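# Clip the netting's taped edge onto a hoop leg

## Task

Using either of the pegs, clip the taped edge of the netting onto the nearer leg (from the robot's viewpoint) of the right-hand middle hoop. The peg must sit perpendicular to the leg, and the leg must be deep between its jaws. At the spot where the jaws close on the leg, the tape has to span the full jaw width on both faces.

## Robot and tools

Robot: two arms, left_arm (base near scene y = +0.41 m, carrying a five-finger left hand) and right_arm (base near y = -0.33 m, carrying a right hand). Scene frame: origin on the table top midway between the nominal bases, +x out over the table, +y toward left_arm, +z up, metres.

Hand point: a spot 0.05 m in front of the palm and 0.15 m out from the wrist flange. Its +z runs along the straight fingers and +y out of the palm. +x runs across the palm, away from the thumb on the right hand and toward it on the left. Straight fingertips lie 0.06-0.07 m beyond the point along +z and about 0.06 m behind it along -y. A wrist bracket on the little-finger side can strike things, and with fingers level the wrist can sit up to 0.11 m (palm down) or 0.23 m (palm up) below the point, so it may meet the table first.

Row layout: every row is one flat list of 28 numbers, each in [-1, 1], always covering both arms: left dx, dy, dz, rx, ry, rz; left little, ring, middle, index, thumb_bend, thumb_turn, force_limit, speed; then the same 14 for the right arm. The six pose numbers are an offset, not a pose: a displacement from that arm's current Hand target, measured along the Hand target's own axes. 1.0 equals 0.6 m or 180 degrees; rx, ry, rz form one rotation vector. Six zeros means stay at the Hand target. Within an action all rows count from the action's starting Hand target; the next action or call starts from the updated one, so sending an offset twice moves twice as far. The controller clips commanded orientation to within 32 degrees of the measured one each step.

Hand numbers are absolute targets, not offsets: fingers and thumb_bend +1 straight, -1 curled; thumb_turn +1 beside the palm, -1 in front of it. force_limit maps -1..+1 to about 0..10 N (0..15 N for both thumb motors). speed rises linearly from near zero at -1 to full at +0.48; use -0.94 or lower for a gentle grip. There is no keep-as-is value: resend the last eight numbers sent to that hand, or, if none yet, its hand_measured six plus hand_force_limit and hand_speed. With the thumb turned in front, the hand grips items about 0.035-0.065 m thick, handles to about 0.025 m. To squeeze harder, raise force_limit and send a more-closed target; to loosen, send one more open than hand_measured.

Tools:
- execute_actions(actions, cameras): actions is a list of actions, each up to 15 rows of 1/30 s; a shorter action repeats its last row. Images come only when actions is empty or cameras names them (["all"] for all).
- move(target, speed, blend, stop_force, zero, blocking, cameras): target is one 28-number row or up to 15 rows; every row is an offset from the same starting Hand targets. speed in m/s, 0.002-3.6, default 0.25 (turning up to twice that in rad/s), one value or one per row. blend in metres rounds corners of a list. stop_force 3-120 N ends an arm's path when its wrist sensor feels that much push against the motion; it is unreliable while the hand turns, cannot be combined with blocking=false, and should be left out when backing away from a contact. zero (default true) re-zeros before the move. Moves stop after 10 s. The result adds a move: line (done, off_target, moving, held, fault) and limits such as paced or held.
- wait(seconds 0-10), stop(), zoom_image(camera, region [x0, y0, x1, y1] in pixels, at most 504 x 504), show_instructions(), zero_wrist_force(arm), finished_scene(scene: 1 or 2).

Results: end_effector_position and end_effector_quat_wxyz per arm in the scene frame, plus velocities; Hand target is the last commanded pose and the base for the next offsets (the arm often rests a little short; resend the gap). hand_measured, hand_stopped_by (moving, target, force, stalled, fault) and hand_load_n follow the motor order above; load is positive when the finger is pushed open and drops near 0 if a grip is lost. Wrist force and Wrist torque are in the hand's own axes, with a third line giving the peak since the last shown. "within noise" means a still arm. MOTOR HOT appears above 70 °C; at 85 °C that arm is braked for 30-60 s. Cameras: cam_high, cam_low, cam_front, cam_level, cam_over (504x504), cam_left_wrist, cam_right_wrist (672x504).

Avoid: contact torque at joint limits (139 N m for the big joints, 26 N m at the wrists) or about 150 N of outside force, either of which stops the arm for 10 s. Arms are stiff, so aiming even slightly beyond a firm contact can fault; approach slowly, ideally with stop_force. Keep the arms from pressing on each other, and never close a hand on the other hand's fingers. Steer paths around an arm's own base rather than near it. Do not drop things, release parts still moving, slam, or knock anything off the table (that fails the scene). Before finished_scene, the clipped netting must stay in place with the robot not holding it.

Each tool is called as name([rows], argument=value, ...), one row to a line, values as JSON.

Reference images:

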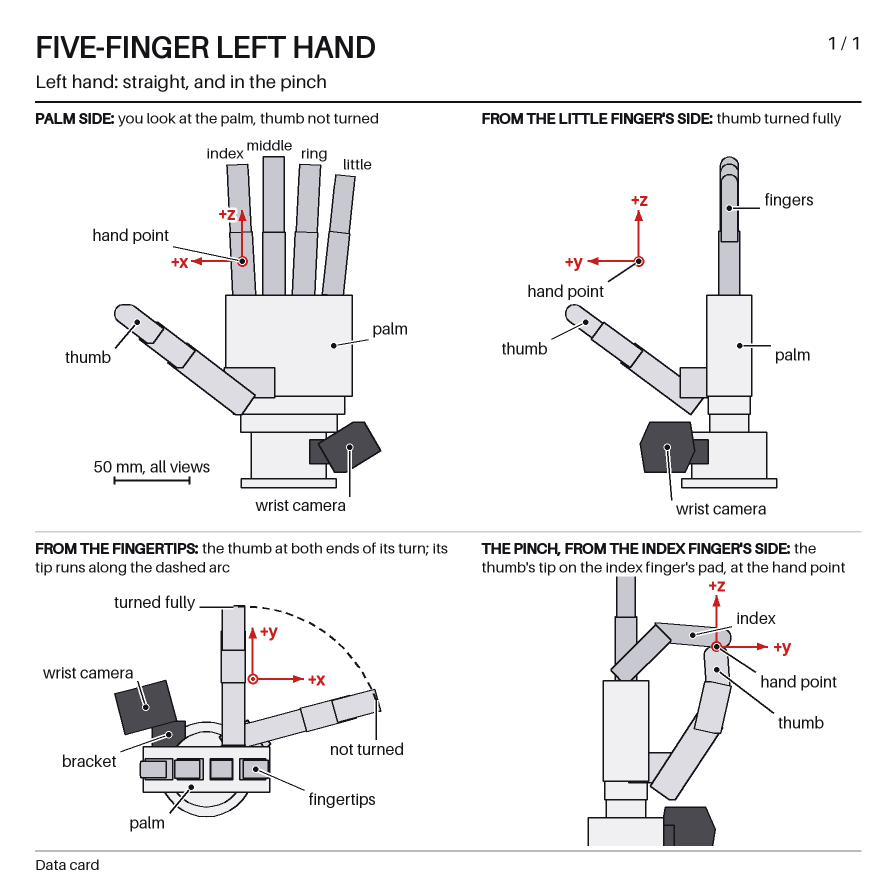

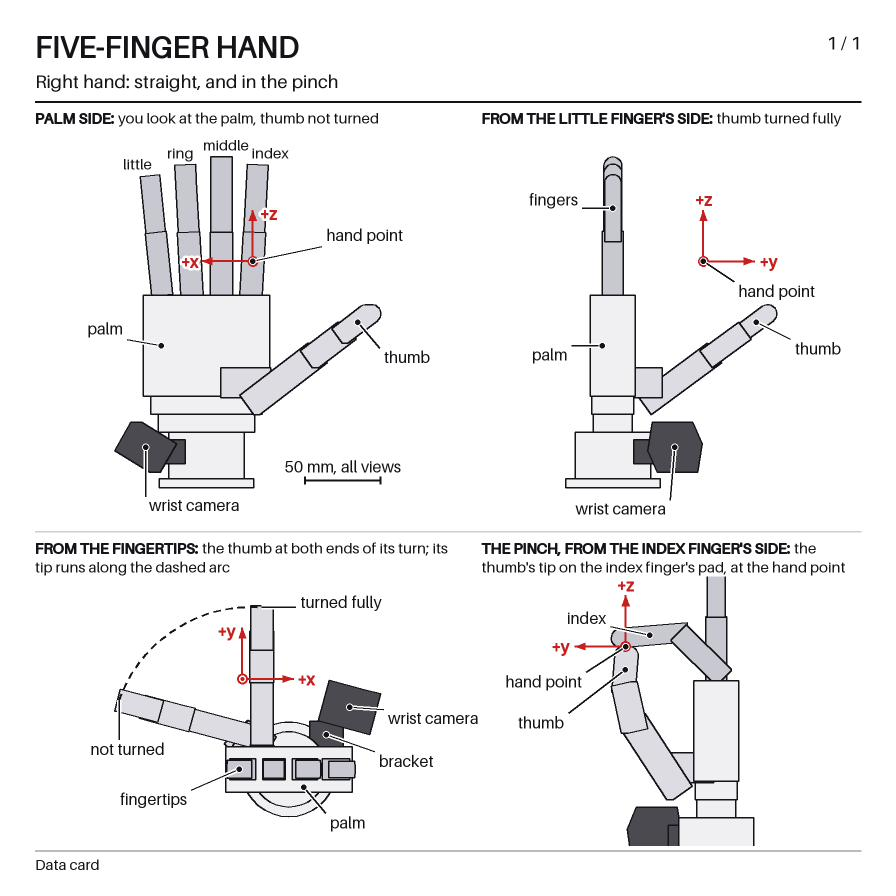

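## Session

execute_actions(actions=[])

Scene clock: 0.00 s.
left_arm: end_effector_position=(+0.6074, +0.4779, +0.1892) hand_measured=(+1.000, +1.000, +1.000, +1.000, +1.000, +1.000) hand_load_n=(+0.0, +0.5, +0.0, +0.0, +0.0, +0.0) hand_stopped_by=(target, target, target, target, target, target) hand_force_limit=0.00 hand_speed=-0.80 end_effector_quat_wxyz=(-0.023, +0.917, +0.078, +0.391) | right_arm: end_effector_position=(+0.5731, -0.7417, +0.2130) hand_measured=(+1.000, +1.000, +1.000, +1.000, +1.000, +1.000) hand_load_n=(+0.0, +0.0, +0.0, +0.0, +0.0, +0.0) hand_stopped_by=(target, target, target, target, target, target) hand_force_limit=0.00 hand_speed=-0.80 end_effector_quat_wxyz=(+0.143, -0.241, +0.952, -0.123)
Joint positions: left_arm=[3.719 -1.832 -1.744 2.763 -1.268 1.85] | right_arm=[-0.96 -0.666 0.498 1.398 1.397 -2.986]
Joint velocities: within noise
Joint torques (N m): no reading
Wrist force (N): no reading
Wrist torque (N m): no reading
Wrist force, peak (N): no reading
Hand target: left_arm +0.6074, +0.4779, +0.1892; -0.023, +0.917, +0.078, +0.391 | right_arm +0.5731, -0.7417, +0.2130; +0.143, -0.241, +0.952, -0.123

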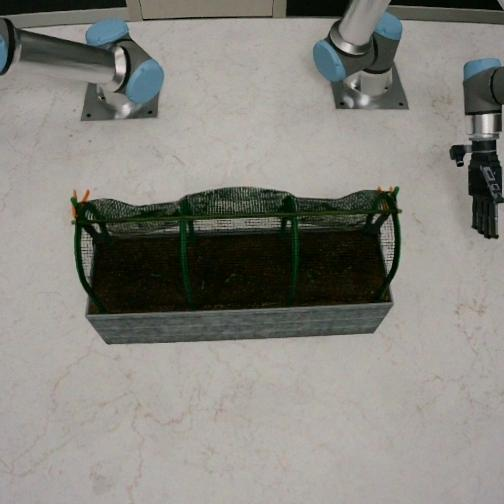

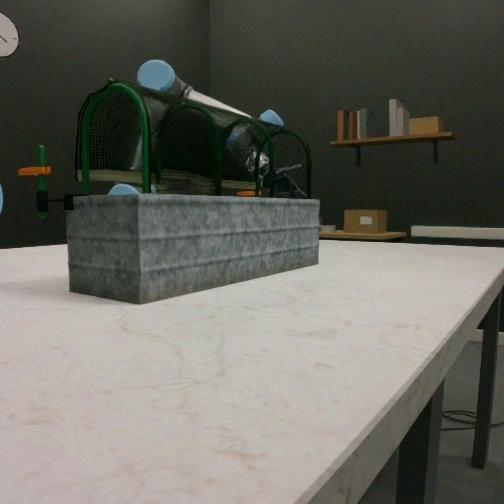

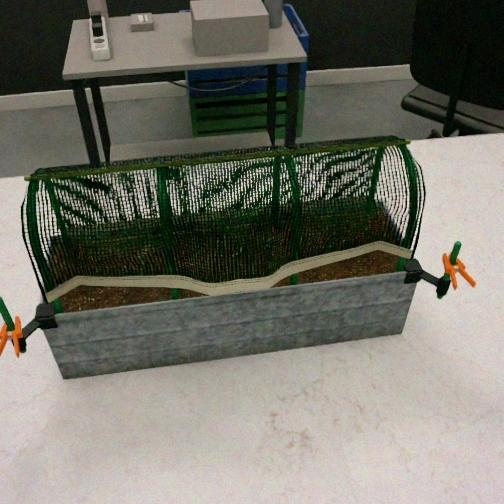

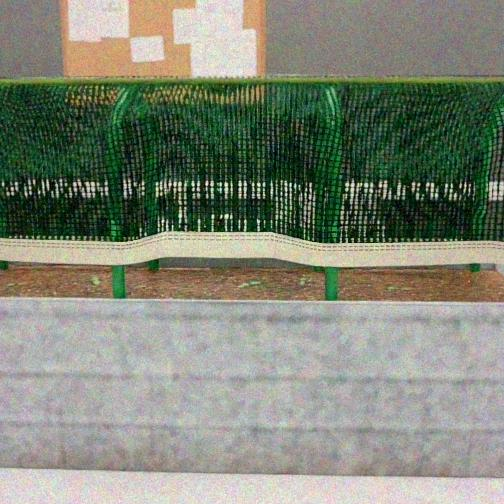

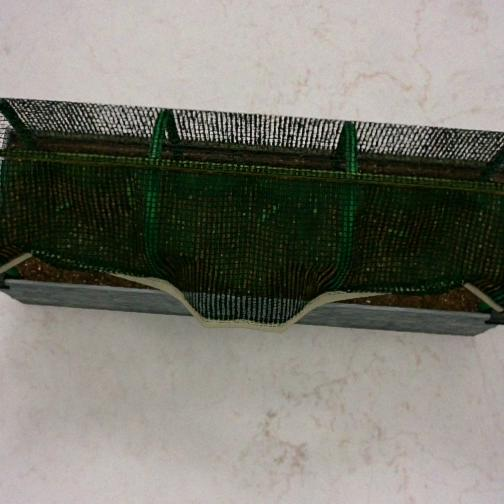

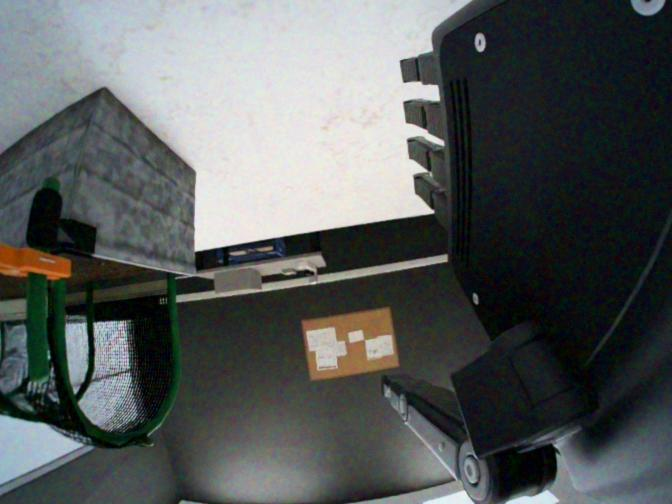

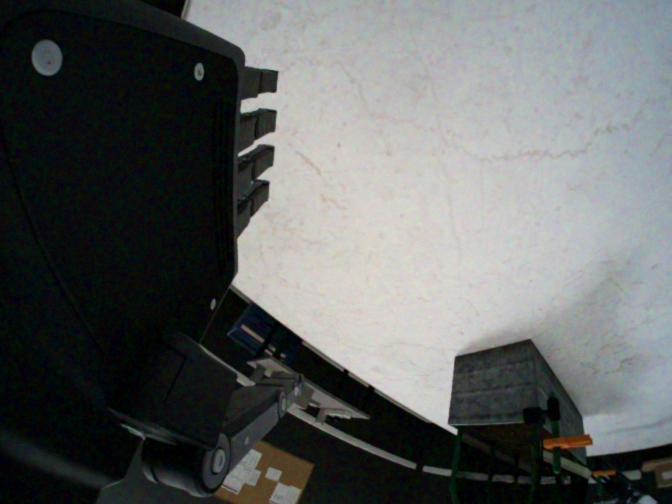

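zoom_image(camera="cam_level", region=[230, 180, 430, 330])

zoom_image(camera="cam_front", region=[380, 220, 500, 340])

zoom_image(camera="cam_low", region=[0, 60, 160, 240])

zoom_image(camera="cam_high", region=[340, 160, 440, 260])

zoom_image(camera="cam_over", region=[280, 100, 504, 340])

zoom_image(camera="cam_right_wrist", region=[440, 320, 672, 504])

zoom_image(camera="cam_left_wrist", region=[0, 80, 220, 460])

zoom_image(camera="cam_front", region=[230, 120, 430, 320])

Scaled by 2.520.

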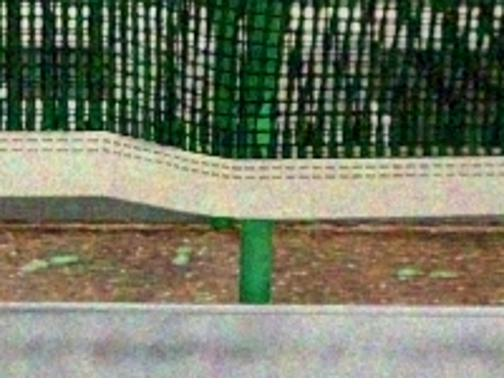

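Scaled by 4.200.

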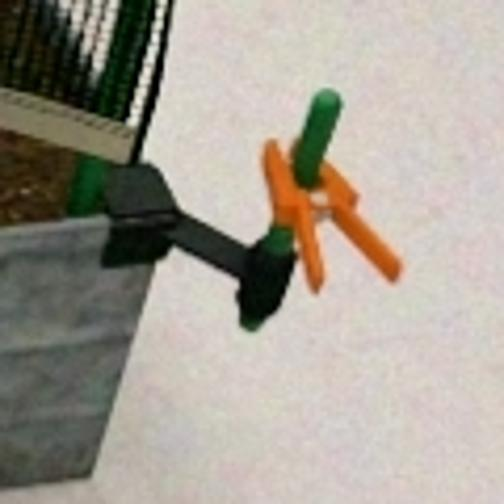

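Scaled by 2.800.

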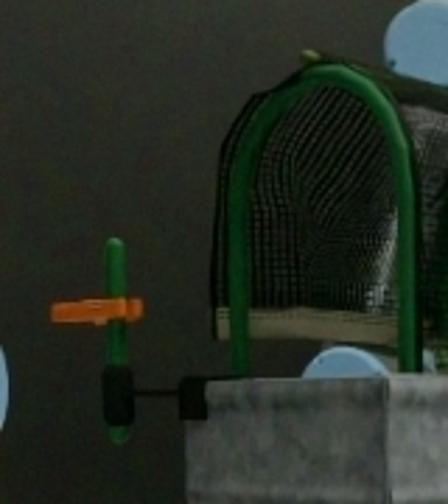

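Scaled by 5.040.

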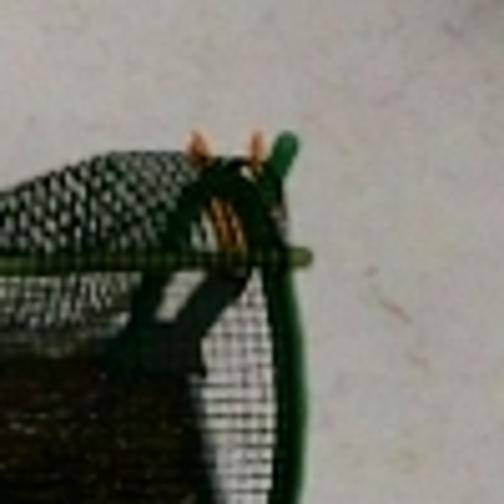

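Scaled by 2.100.

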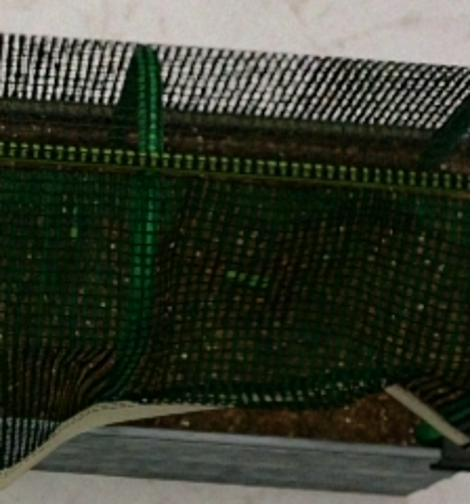

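Scaled by 2.172 from the camera's 672x504 image, which has a finer 960x720 frame.

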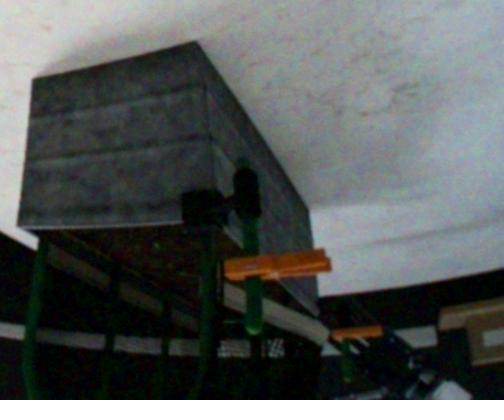

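Scaled by 1.326 from the camera's 672x504 image, which has a finer 960x720 frame.

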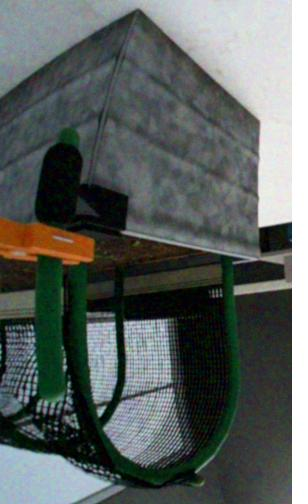

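Scaled by 2.520.

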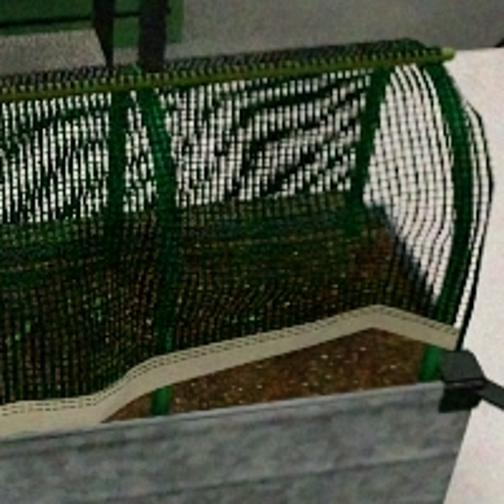

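move([
  [0.028,0.052,-0.477,-0.05,-0.149,-0.127,1,1,1,1,1,-1,0.0,-0.2,0,0,0,0,0,0,1,1,1,1,1,1,0.0,-0.8],
  [-0.081,0.733,-0.619,-0.2,-0.595,-0.509,1,1,1,1,1,-1,0.0,-0.2,0,0,0,0,0,0,1,1,1,1,1,1,0.0,-0.8],
], speed=0.5, blend=0.05, cameras=["all"])

Scene clock: 187.37 s.
left_arm: end_effector_position=(+0.3801, +0.0002, +0.4198) hand_measured=(+1.000, +1.000, +1.000, +1.000, +1.000, -1.000) hand_load_n=(+0.0, +0.0, +0.0, +0.0, +0.0, +0.0) hand_stopped_by=(target, target, target, target, target, target) hand_force_limit=0.00 hand_speed=-0.20 end_effector_quat_wxyz=(+0.499, +0.505, +0.483, -0.513) | right_arm: end_effector_position=(+0.5731, -0.7417, +0.2130) hand_measured=(+1.000, +1.000, +1.000, +1.000, +1.000, +1.000) hand_load_n=(+0.0, +0.5, +0.0, +0.0, +0.0, +0.0) hand_stopped_by=(target, target, target, target, target, target) hand_force_limit=0.00 hand_speed=-0.80 end_effector_quat_wxyz=(+0.143, -0.241, +0.952, -0.123)
Joint positions: left_arm=[3.086 -1.754 -1.957 1.282 0.035 0.869] | right_arm=[-0.96 -0.666 0.498 1.398 1.397 -2.986]
Joint torques (N m): left_arm=[-6.85 33.43 5.75 -4.35 3.52 1.94] | right_arm=[0.98 -55.48 -16.83 2.04 -0.04 -0.19]
Wrist force (N): left_arm=[3.0 0.2 -2.6] | right_arm=[0.3 -0.3 0.1]
Wrist torque (N m): left_arm=[0.13 -0.44 -0.07] | right_arm=[-0.04 -0.04 0.01]
Wrist force, peak (N): left_arm=[3.2 0.2 -3.0] | right_arm=[0.2 0.3 0.5]
Hand target: left_arm +0.3800, -0.0005, +0.4199; +0.499, +0.506, +0.498, -0.496 | right_arm +0.5731, -0.7417, +0.2130; +0.143, -0.241, +0.952, -0.123
Off the commanded pose: left_arm 0.001 m, 3 deg | right_arm 0.000 m, 0 deg.
move: off_target (left_arm)
camera_calibration:
cam_left_wrist: T_world_to_cam=[[-0.964316, 0.0225315, -0.263792, 0.47684], [0.23904, 0.502433, -0.830916, 0.252446], [0.113816, -0.864323, -0.48989, 0.280123], [0, 0, 0, 1]] pos_world=[0.367597, 0.104536, 0.472777]

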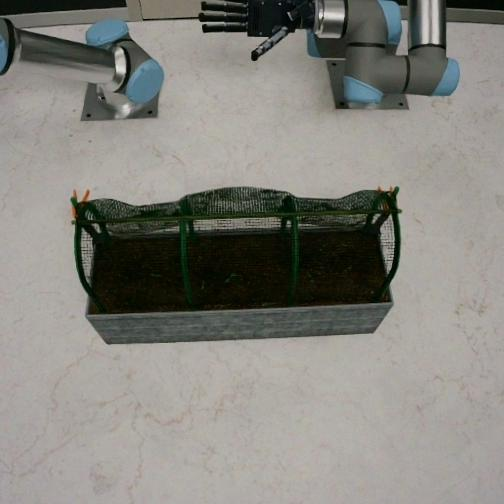

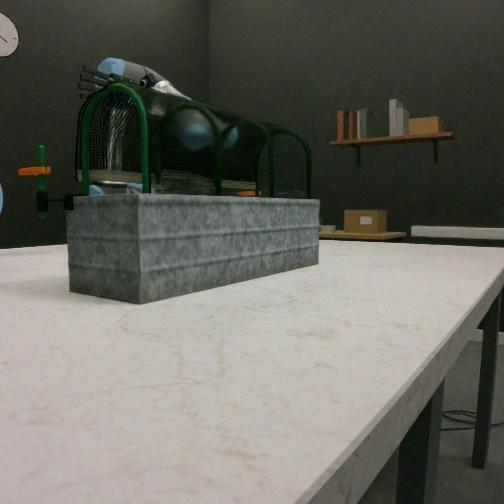

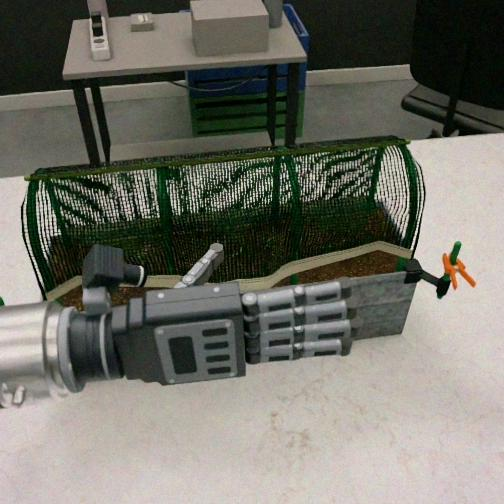

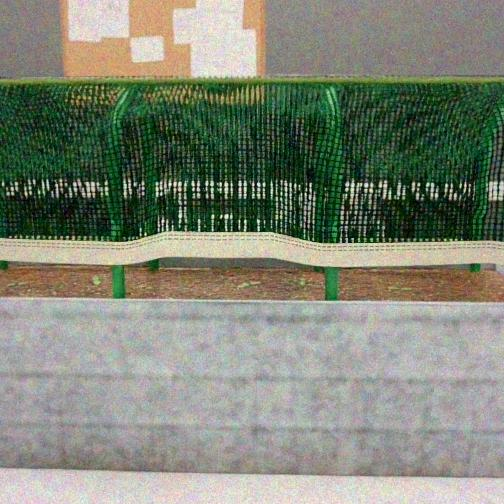

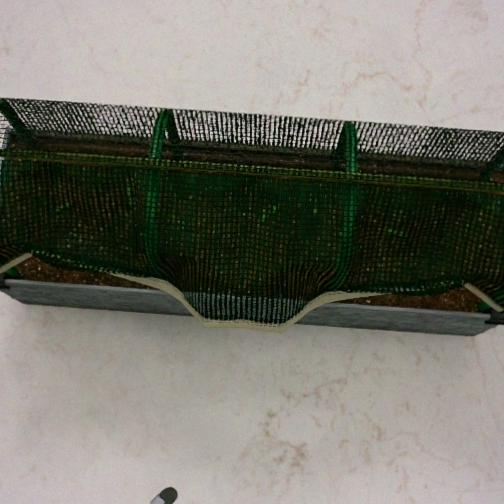

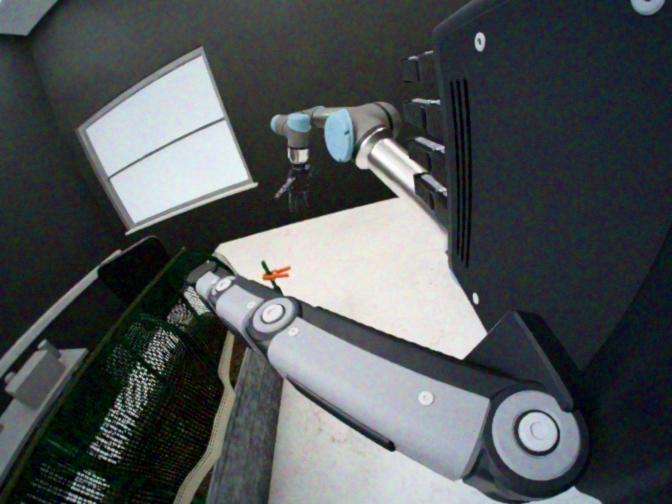

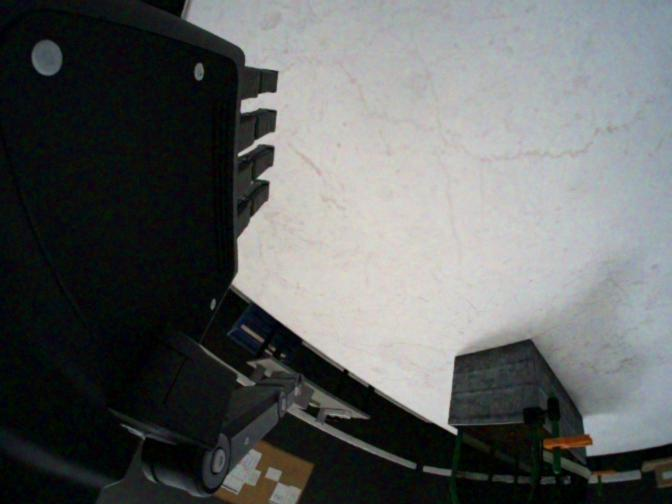

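move(target=[0.325,0.067,0.517,0,0,0,1,1,1,1,-0.1,-1,0.0,-0.2,0,0,0,0,0,0,1,1,1,1,1,1,0.0,-0.8], speed=0.3, cameras=["all"])

zoom_image(camera="cam_left_wrist", region=[150, 130, 400, 330])

zoom_image(camera="cam_front", region=[330, 210, 504, 340])

Scene clock: 195.50 s.
left_arm: end_effector_position=(+0.4209, -0.3091, +0.2228) hand_measured=(+1.000, +1.000, +1.000, +1.000, -0.100, -1.000) hand_load_n=(+0.0, +0.0, +0.0, +0.0, +0.0, +0.0) hand_stopped_by=(target, target, target, target, target, target) hand_force_limit=0.00 hand_speed=-0.20 end_effector_quat_wxyz=(+0.499, +0.506, +0.498, -0.496) | right_arm: end_effector_position=(+0.5731, -0.7417, +0.2130) hand_measured=(+1.000, +1.000, +1.000, +1.000, +1.000, +1.000) hand_load_n=(+0.0, +0.0, +0.0, +0.0, +0.0, +0.0) hand_stopped_by=(target, target, target, target, target, target) hand_force_limit=0.00 hand_speed=-0.80 end_effector_quat_wxyz=(+0.143, -0.241, +0.952, -0.123)
Joint positions: left_arm=[2.47 -2.406 -1.576 0.828 0.675 1.591] | right_arm=[-0.96 -0.666 0.498 1.398 1.397 -2.986]
Joint torques (N m): left_arm=[-6.23 32.86 24.26 -1.89 2.57 1.67] | right_arm=[-0.01 -56.41 -17.86 2.02 0.07 -0.4]
Wrist force (N): left_arm=[3.2 0.0 -1.8] | right_arm=[-0.1 -0.1 0.1]
Wrist torque (N m): left_arm=[0.05 -0.44 -0.08] | right_arm=[-0.02 0.01 0.00]
Wrist force, peak (N): left_arm=[3.3 -0.1 -3.2] | right_arm=[0.3 0.1 0.4]
Hand target: left_arm +0.4210, -0.3092, +0.2228; +0.499, +0.506, +0.498, -0.496 | right_arm +0.5731, -0.7417, +0.2130; +0.143, -0.241, +0.952, -0.123
Off the commanded pose: left_arm 0.000 m, 0 deg | right_arm 0.000 m, 0 deg.
move: done
camera_calibration:
cam_left_wrist: T_world_to_cam=[[-0.964316, -0.000696128, -0.264755, 0.464156], [0.223191, 0.535763, -0.814337, 0.247688], [0.142413, -0.844368, -0.516489, -0.0883051], [0, 0, 0, 1]] pos_world=[0.404887, -0.206941, 0.27898]

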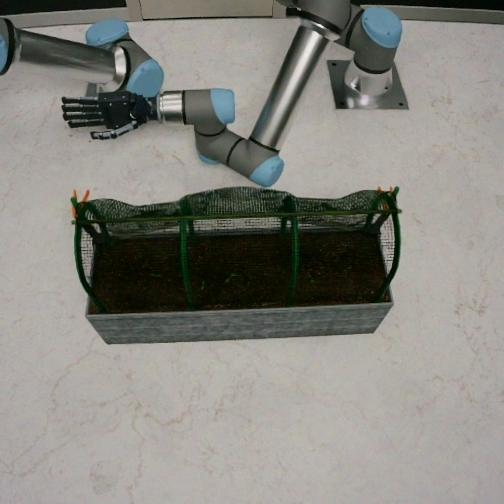

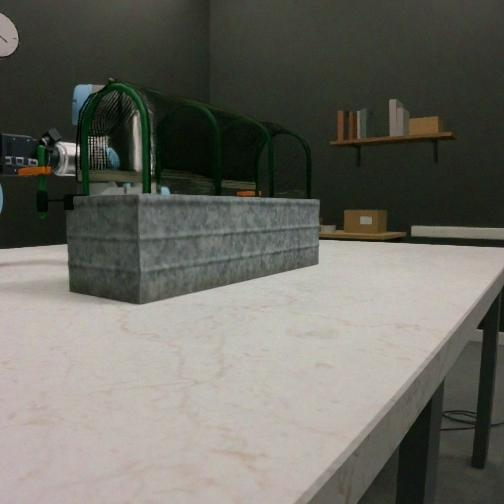

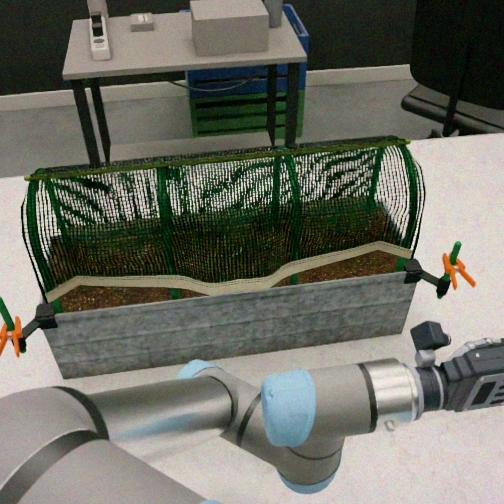

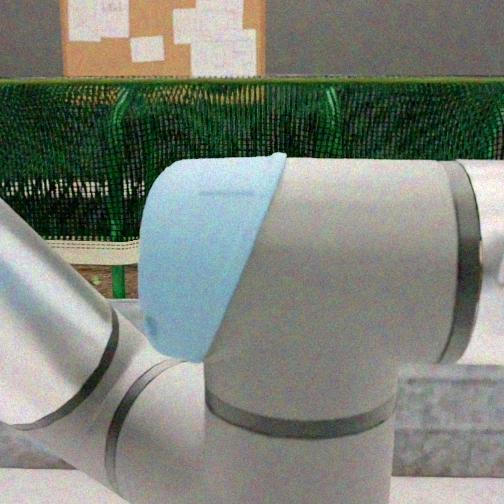

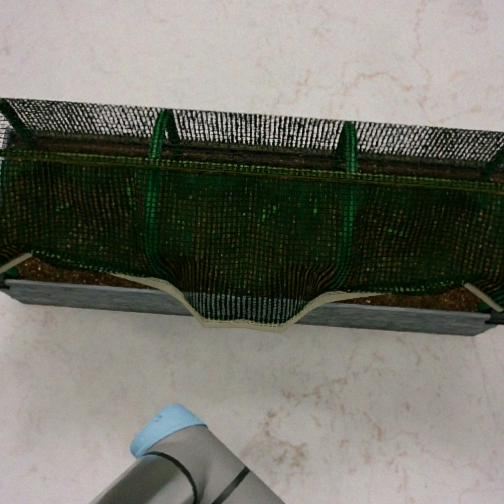

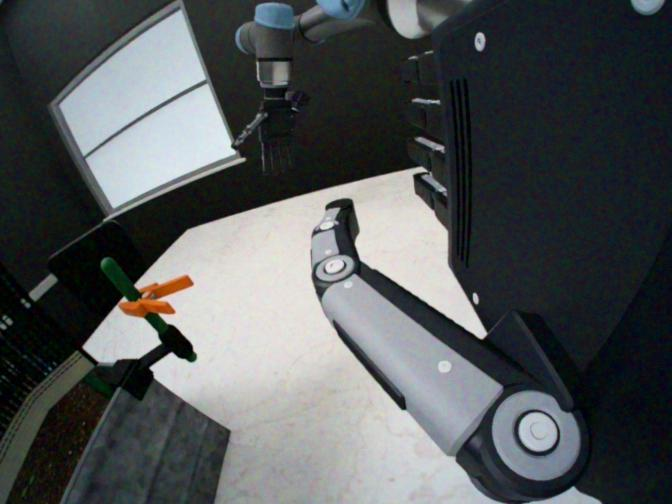

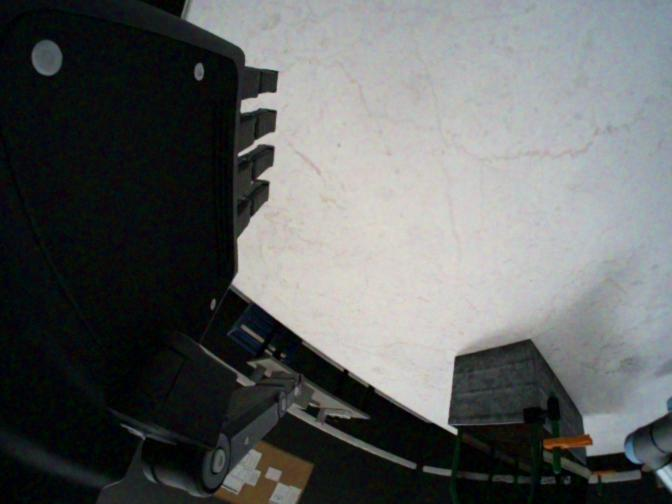

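Scaled by 2.016 from the camera's 672x504 image, which has a finer 960x720 frame.

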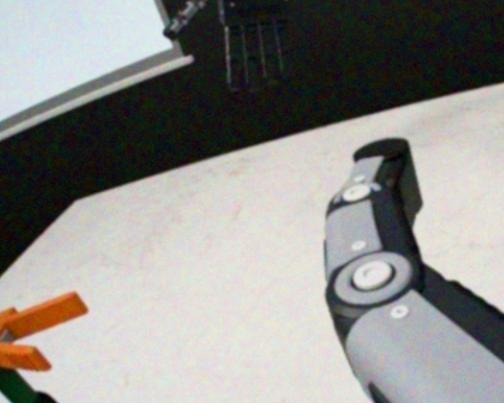

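Scaled by 2.897.

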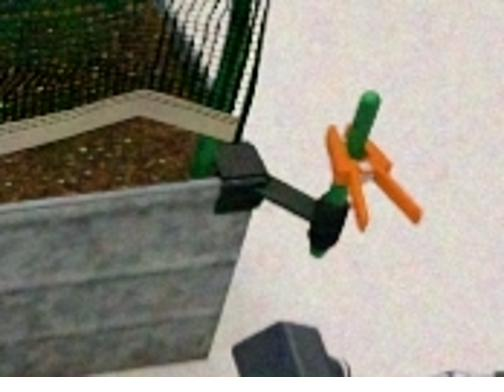

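zoom_image(camera="cam_left_wrist", region=[80, 240, 220, 380])

Scaled by 3.600 from the camera's 672x504 image, which has a finer 960x720 frame.

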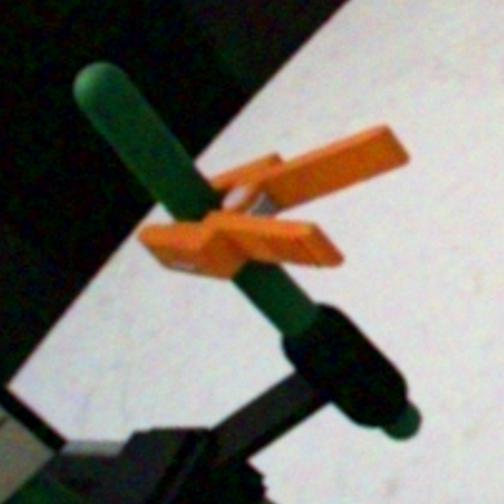

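move(target=[0.0263,0.0817,-0.0303,-0.0667,0,0,1,1,0.3,0.3,-0.1,-1,0.0,-0.2,0,0,0,0,0,0,1,1,1,1,1,1,0.0,-0.8], speed=0.15, cameras=["cam_high","cam_low","cam_front","cam_level","cam_left_wrist"])

zoom_image(camera="cam_left_wrist", region=[160, 140, 400, 380])

zoom_image(camera="cam_front", region=[350, 220, 504, 374])

zoom_image(camera="cam_low", region=[0, 100, 140, 240])

Scene clock: 288.40 s.
left_arm: end_effector_position=(+0.4701, -0.2911, +0.2077) hand_measured=(+1.000, +1.000, +0.300, +0.300, -0.100, -1.000) hand_load_n=(+0.0, +0.0, +0.0, +0.0, +0.0, +0.5) hand_stopped_by=(target, target, target, target, target, target) hand_force_limit=0.00 hand_speed=-0.20 end_effector_quat_wxyz=(+0.550, +0.451, +0.548, -0.442) | right_arm: end_effector_position=(+0.5731, -0.7417, +0.2130) hand_measured=(+1.000, +1.000, +1.000, +1.000, +1.000, +1.000) hand_load_n=(+0.0, +0.0, +0.0, +0.0, +0.0, -0.5) hand_stopped_by=(target, target, target, target, target, target) hand_force_limit=0.00 hand_speed=-0.80 end_effector_quat_wxyz=(+0.143, -0.241, +0.952, -0.123)
Joint positions: left_arm=[2.469 -2.433 -1.577 0.861 0.886 1.587] | right_arm=[-0.96 -0.666 0.498 1.398 1.397 -2.986]
Joint torques (N m): left_arm=[-6.45 35.03 23.34 3.77 2.58 -1.25] | right_arm=[0.53 -56.98 -18.42 2.06 0.06 -0.29]
Wrist force (N): left_arm=[3.2 -0.1 -1.8] | right_arm=[0.1 0.3 -0.1]
Wrist torque (N m): left_arm=[0.07 -0.44 0.04] | right_arm=[0.05 -0.02 0.02]
Wrist force, peak (N): left_arm=[3.4 -0.1 -2.2] | right_arm=[0.2 0.5 0.1]
Hand target: left_arm +0.4702, -0.2911, +0.2076; +0.550, +0.451, +0.548, -0.442 | right_arm +0.5731, -0.7417, +0.2130; +0.143, -0.241, +0.952, -0.123
Off the commanded pose: left_arm 0.000 m, 0 deg | right_arm 0.000 m, 0 deg.
move: done
camera_calibration:
cam_left_wrist: T_world_to_cam=[[-0.942626, -0.201449, -0.266224, 0.439325], [0.108663, 0.56888, -0.815211, 0.278434], [0.315673, -0.797367, -0.51435, -0.15607], [0, 0, 0, 1]] pos_world=[0.43313, -0.194339, 0.263667]
Images, in order (width x height): cam_high 504x504, cam_low 504x504, cam_front 504x504, cam_level 504x504, cam_left_wrist 672x504.

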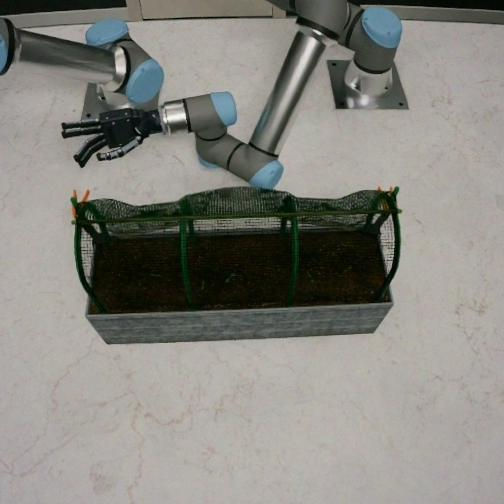

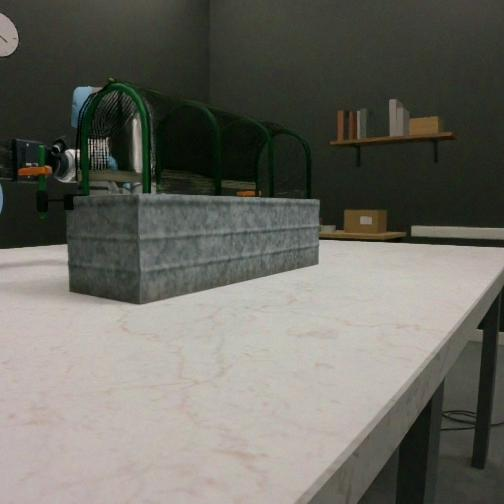

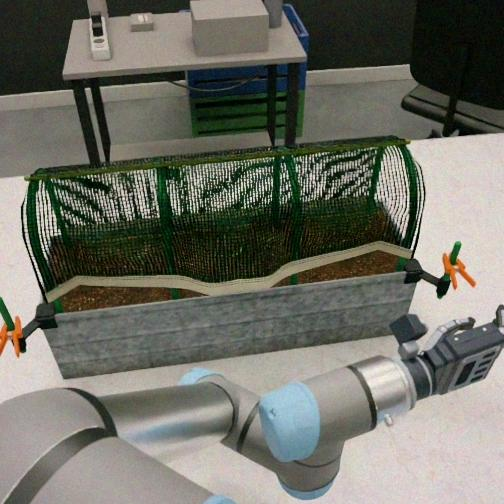

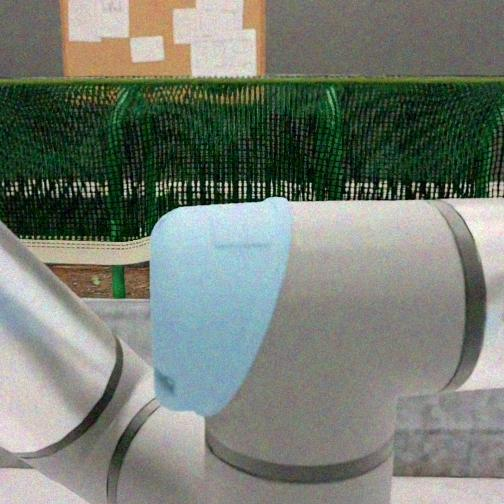

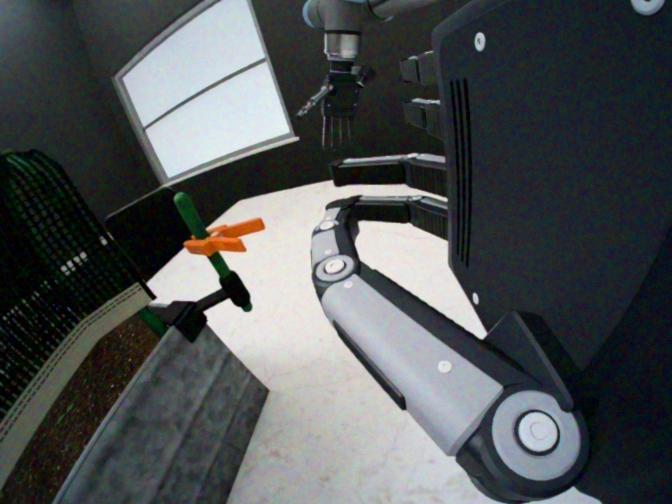

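Scaled by 2.100 from the camera's 672x504 image, which has a finer 960x720 frame.

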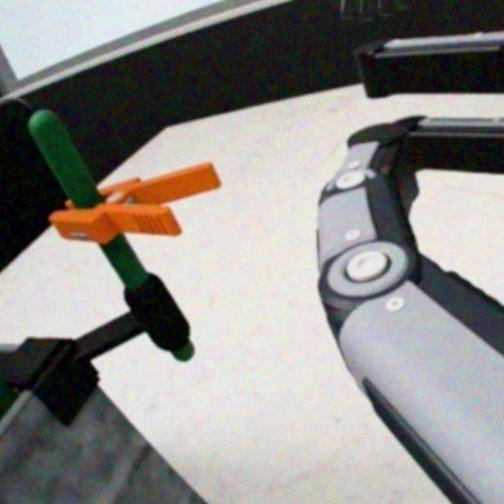

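Scaled by 3.273.

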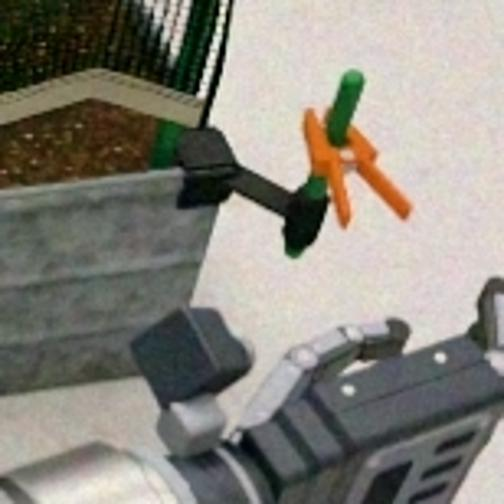

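Scaled by 3.600.

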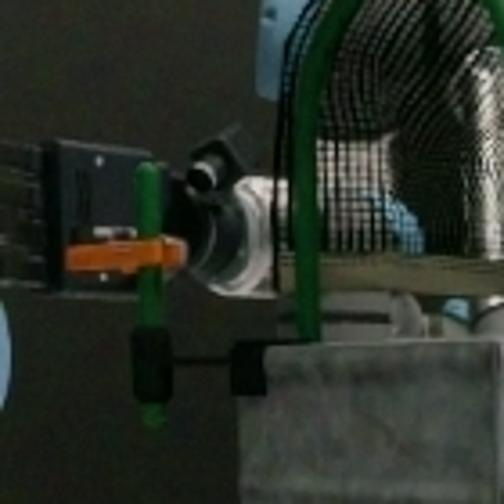

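zoom_image(camera="cam_low", region=[0, 130, 60, 190])

Scaled by 8.400.

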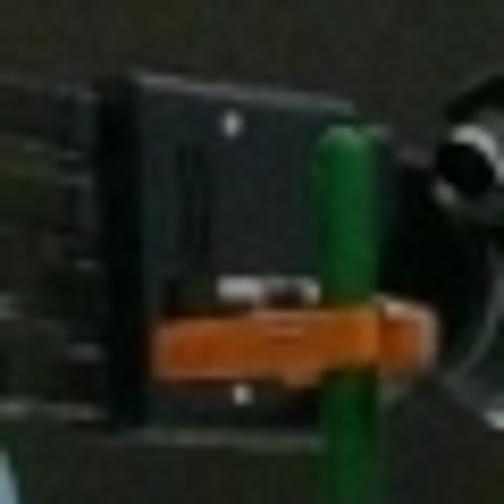

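move(target=[0,0.0652,0.0139,0,0,0,1,1,0.3,0.3,-0.1,-1,0.0,-0.2,0,0,0,0,0,0,1,1,1,1,1,1,0.0,-0.8], speed=0.08, cameras=["cam_low","cam_front","cam_left_wrist"])

zoom_image(camera="cam_left_wrist", region=[210, 130, 370, 290])

zoom_image(camera="cam_front", region=[404, 230, 504, 330])

zoom_image(camera="cam_low", region=[0, 130, 60, 190])

Scene clock: 327.37 s.
left_arm: end_effector_position=(+0.5101, -0.2913, +0.2080) hand_measured=(+1.000, +1.000, +0.300, +0.300, -0.100, -1.000) hand_load_n=(+0.0, +0.0, +0.0, +0.0, +0.0, +0.0) hand_stopped_by=(target, target, target, target, target, target) hand_force_limit=0.00 hand_speed=-0.20 end_effector_quat_wxyz=(+0.550, +0.451, +0.548, -0.442) | right_arm: end_effector_position=(+0.5731, -0.7417, +0.2130) hand_measured=(+1.000, +1.000, +1.000, +1.000, +1.000, +1.000) hand_load_n=(+0.0, +0.0, +0.0, +0.0, +0.0, +0.0) hand_stopped_by=(target, target, target, target, target, target) hand_force_limit=0.00 hand_speed=-0.80 end_effector_quat_wxyz=(+0.143, -0.241, +0.952, -0.123)
Joint positions: left_arm=[2.51 -2.474 -1.484 0.809 0.845 1.588] | right_arm=[-0.96 -0.666 0.498 1.398 1.397 -2.986]
Joint torques (N m): left_arm=[7.23 37.18 22.82 -1.83 -2.28 1.76] | right_arm=[0.68 -55.84 -18.12 2.24 -0.05 -0.29]
Wrist force (N): left_arm=[3.1 0.0 -2.2] | right_arm=[0.3 0.1 0.2]
Wrist torque (N m): left_arm=[0.13 -0.45 0.00] | right_arm=[0.01 -0.06 0.03]
Wrist force, peak (N): left_arm=[3.4 0.1 -2.3] | right_arm=[0.5 0.0 -0.3]
Hand target: left_arm +0.5102, -0.2913, +0.2080; +0.550, +0.451, +0.548, -0.442 | right_arm +0.5731, -0.7417, +0.2130; +0.143, -0.241, +0.952, -0.123
Off the commanded pose: left_arm 0.000 m, 0 deg | right_arm 0.000 m, 0 deg.
move: done
camera_calibration:
cam_left_wrist: T_world_to_cam=[[-0.942579, -0.201723, -0.266181, 0.476887], [0.108463, 0.568905, -0.815219, 0.274559], [0.31588, -0.79728, -0.514359, -0.168749], [0, 0, 0, 1]] pos_world=[0.473028, -0.194539, 0.263967]
Images, in order (width x height): cam_low 504x504, cam_front 504x504, cam_left_wrist 672x504.

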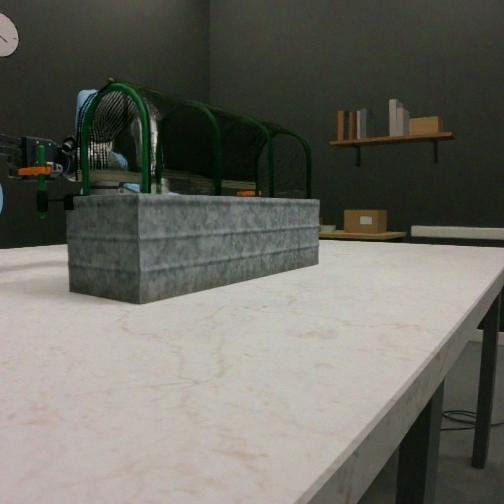

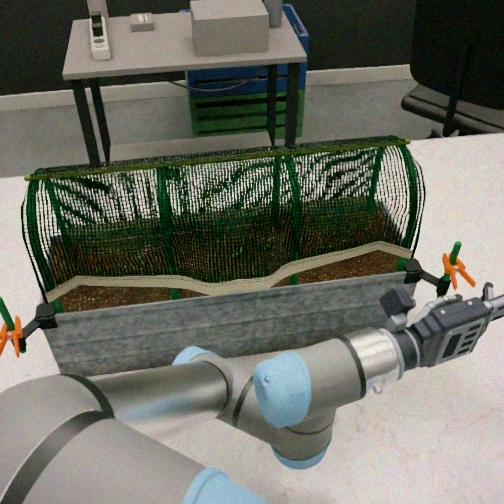

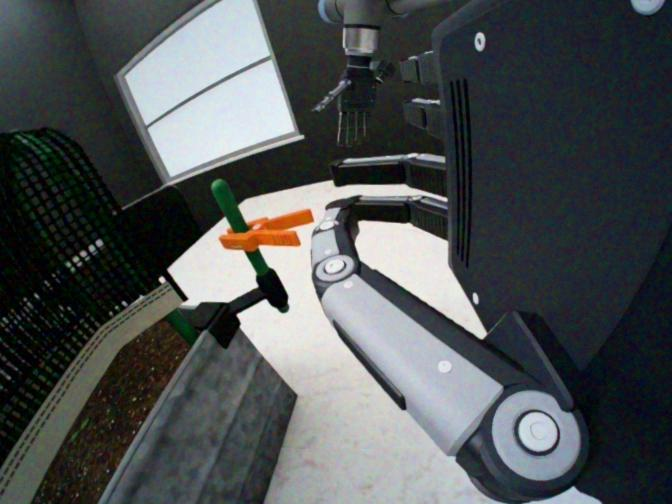

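Scaled by 3.150 from the camera's 672x504 image, which has a finer 960x720 frame.

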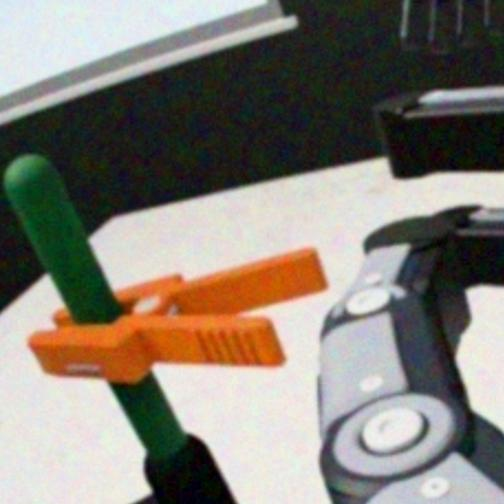

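Scaled by 5.040.

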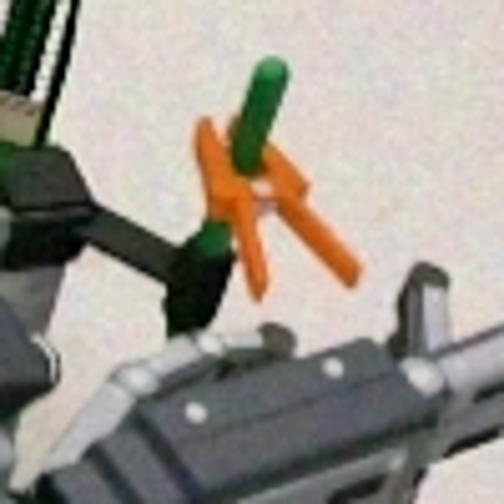

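Scaled by 8.400.

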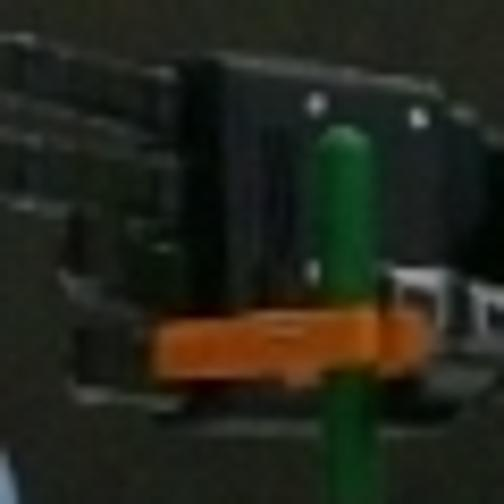

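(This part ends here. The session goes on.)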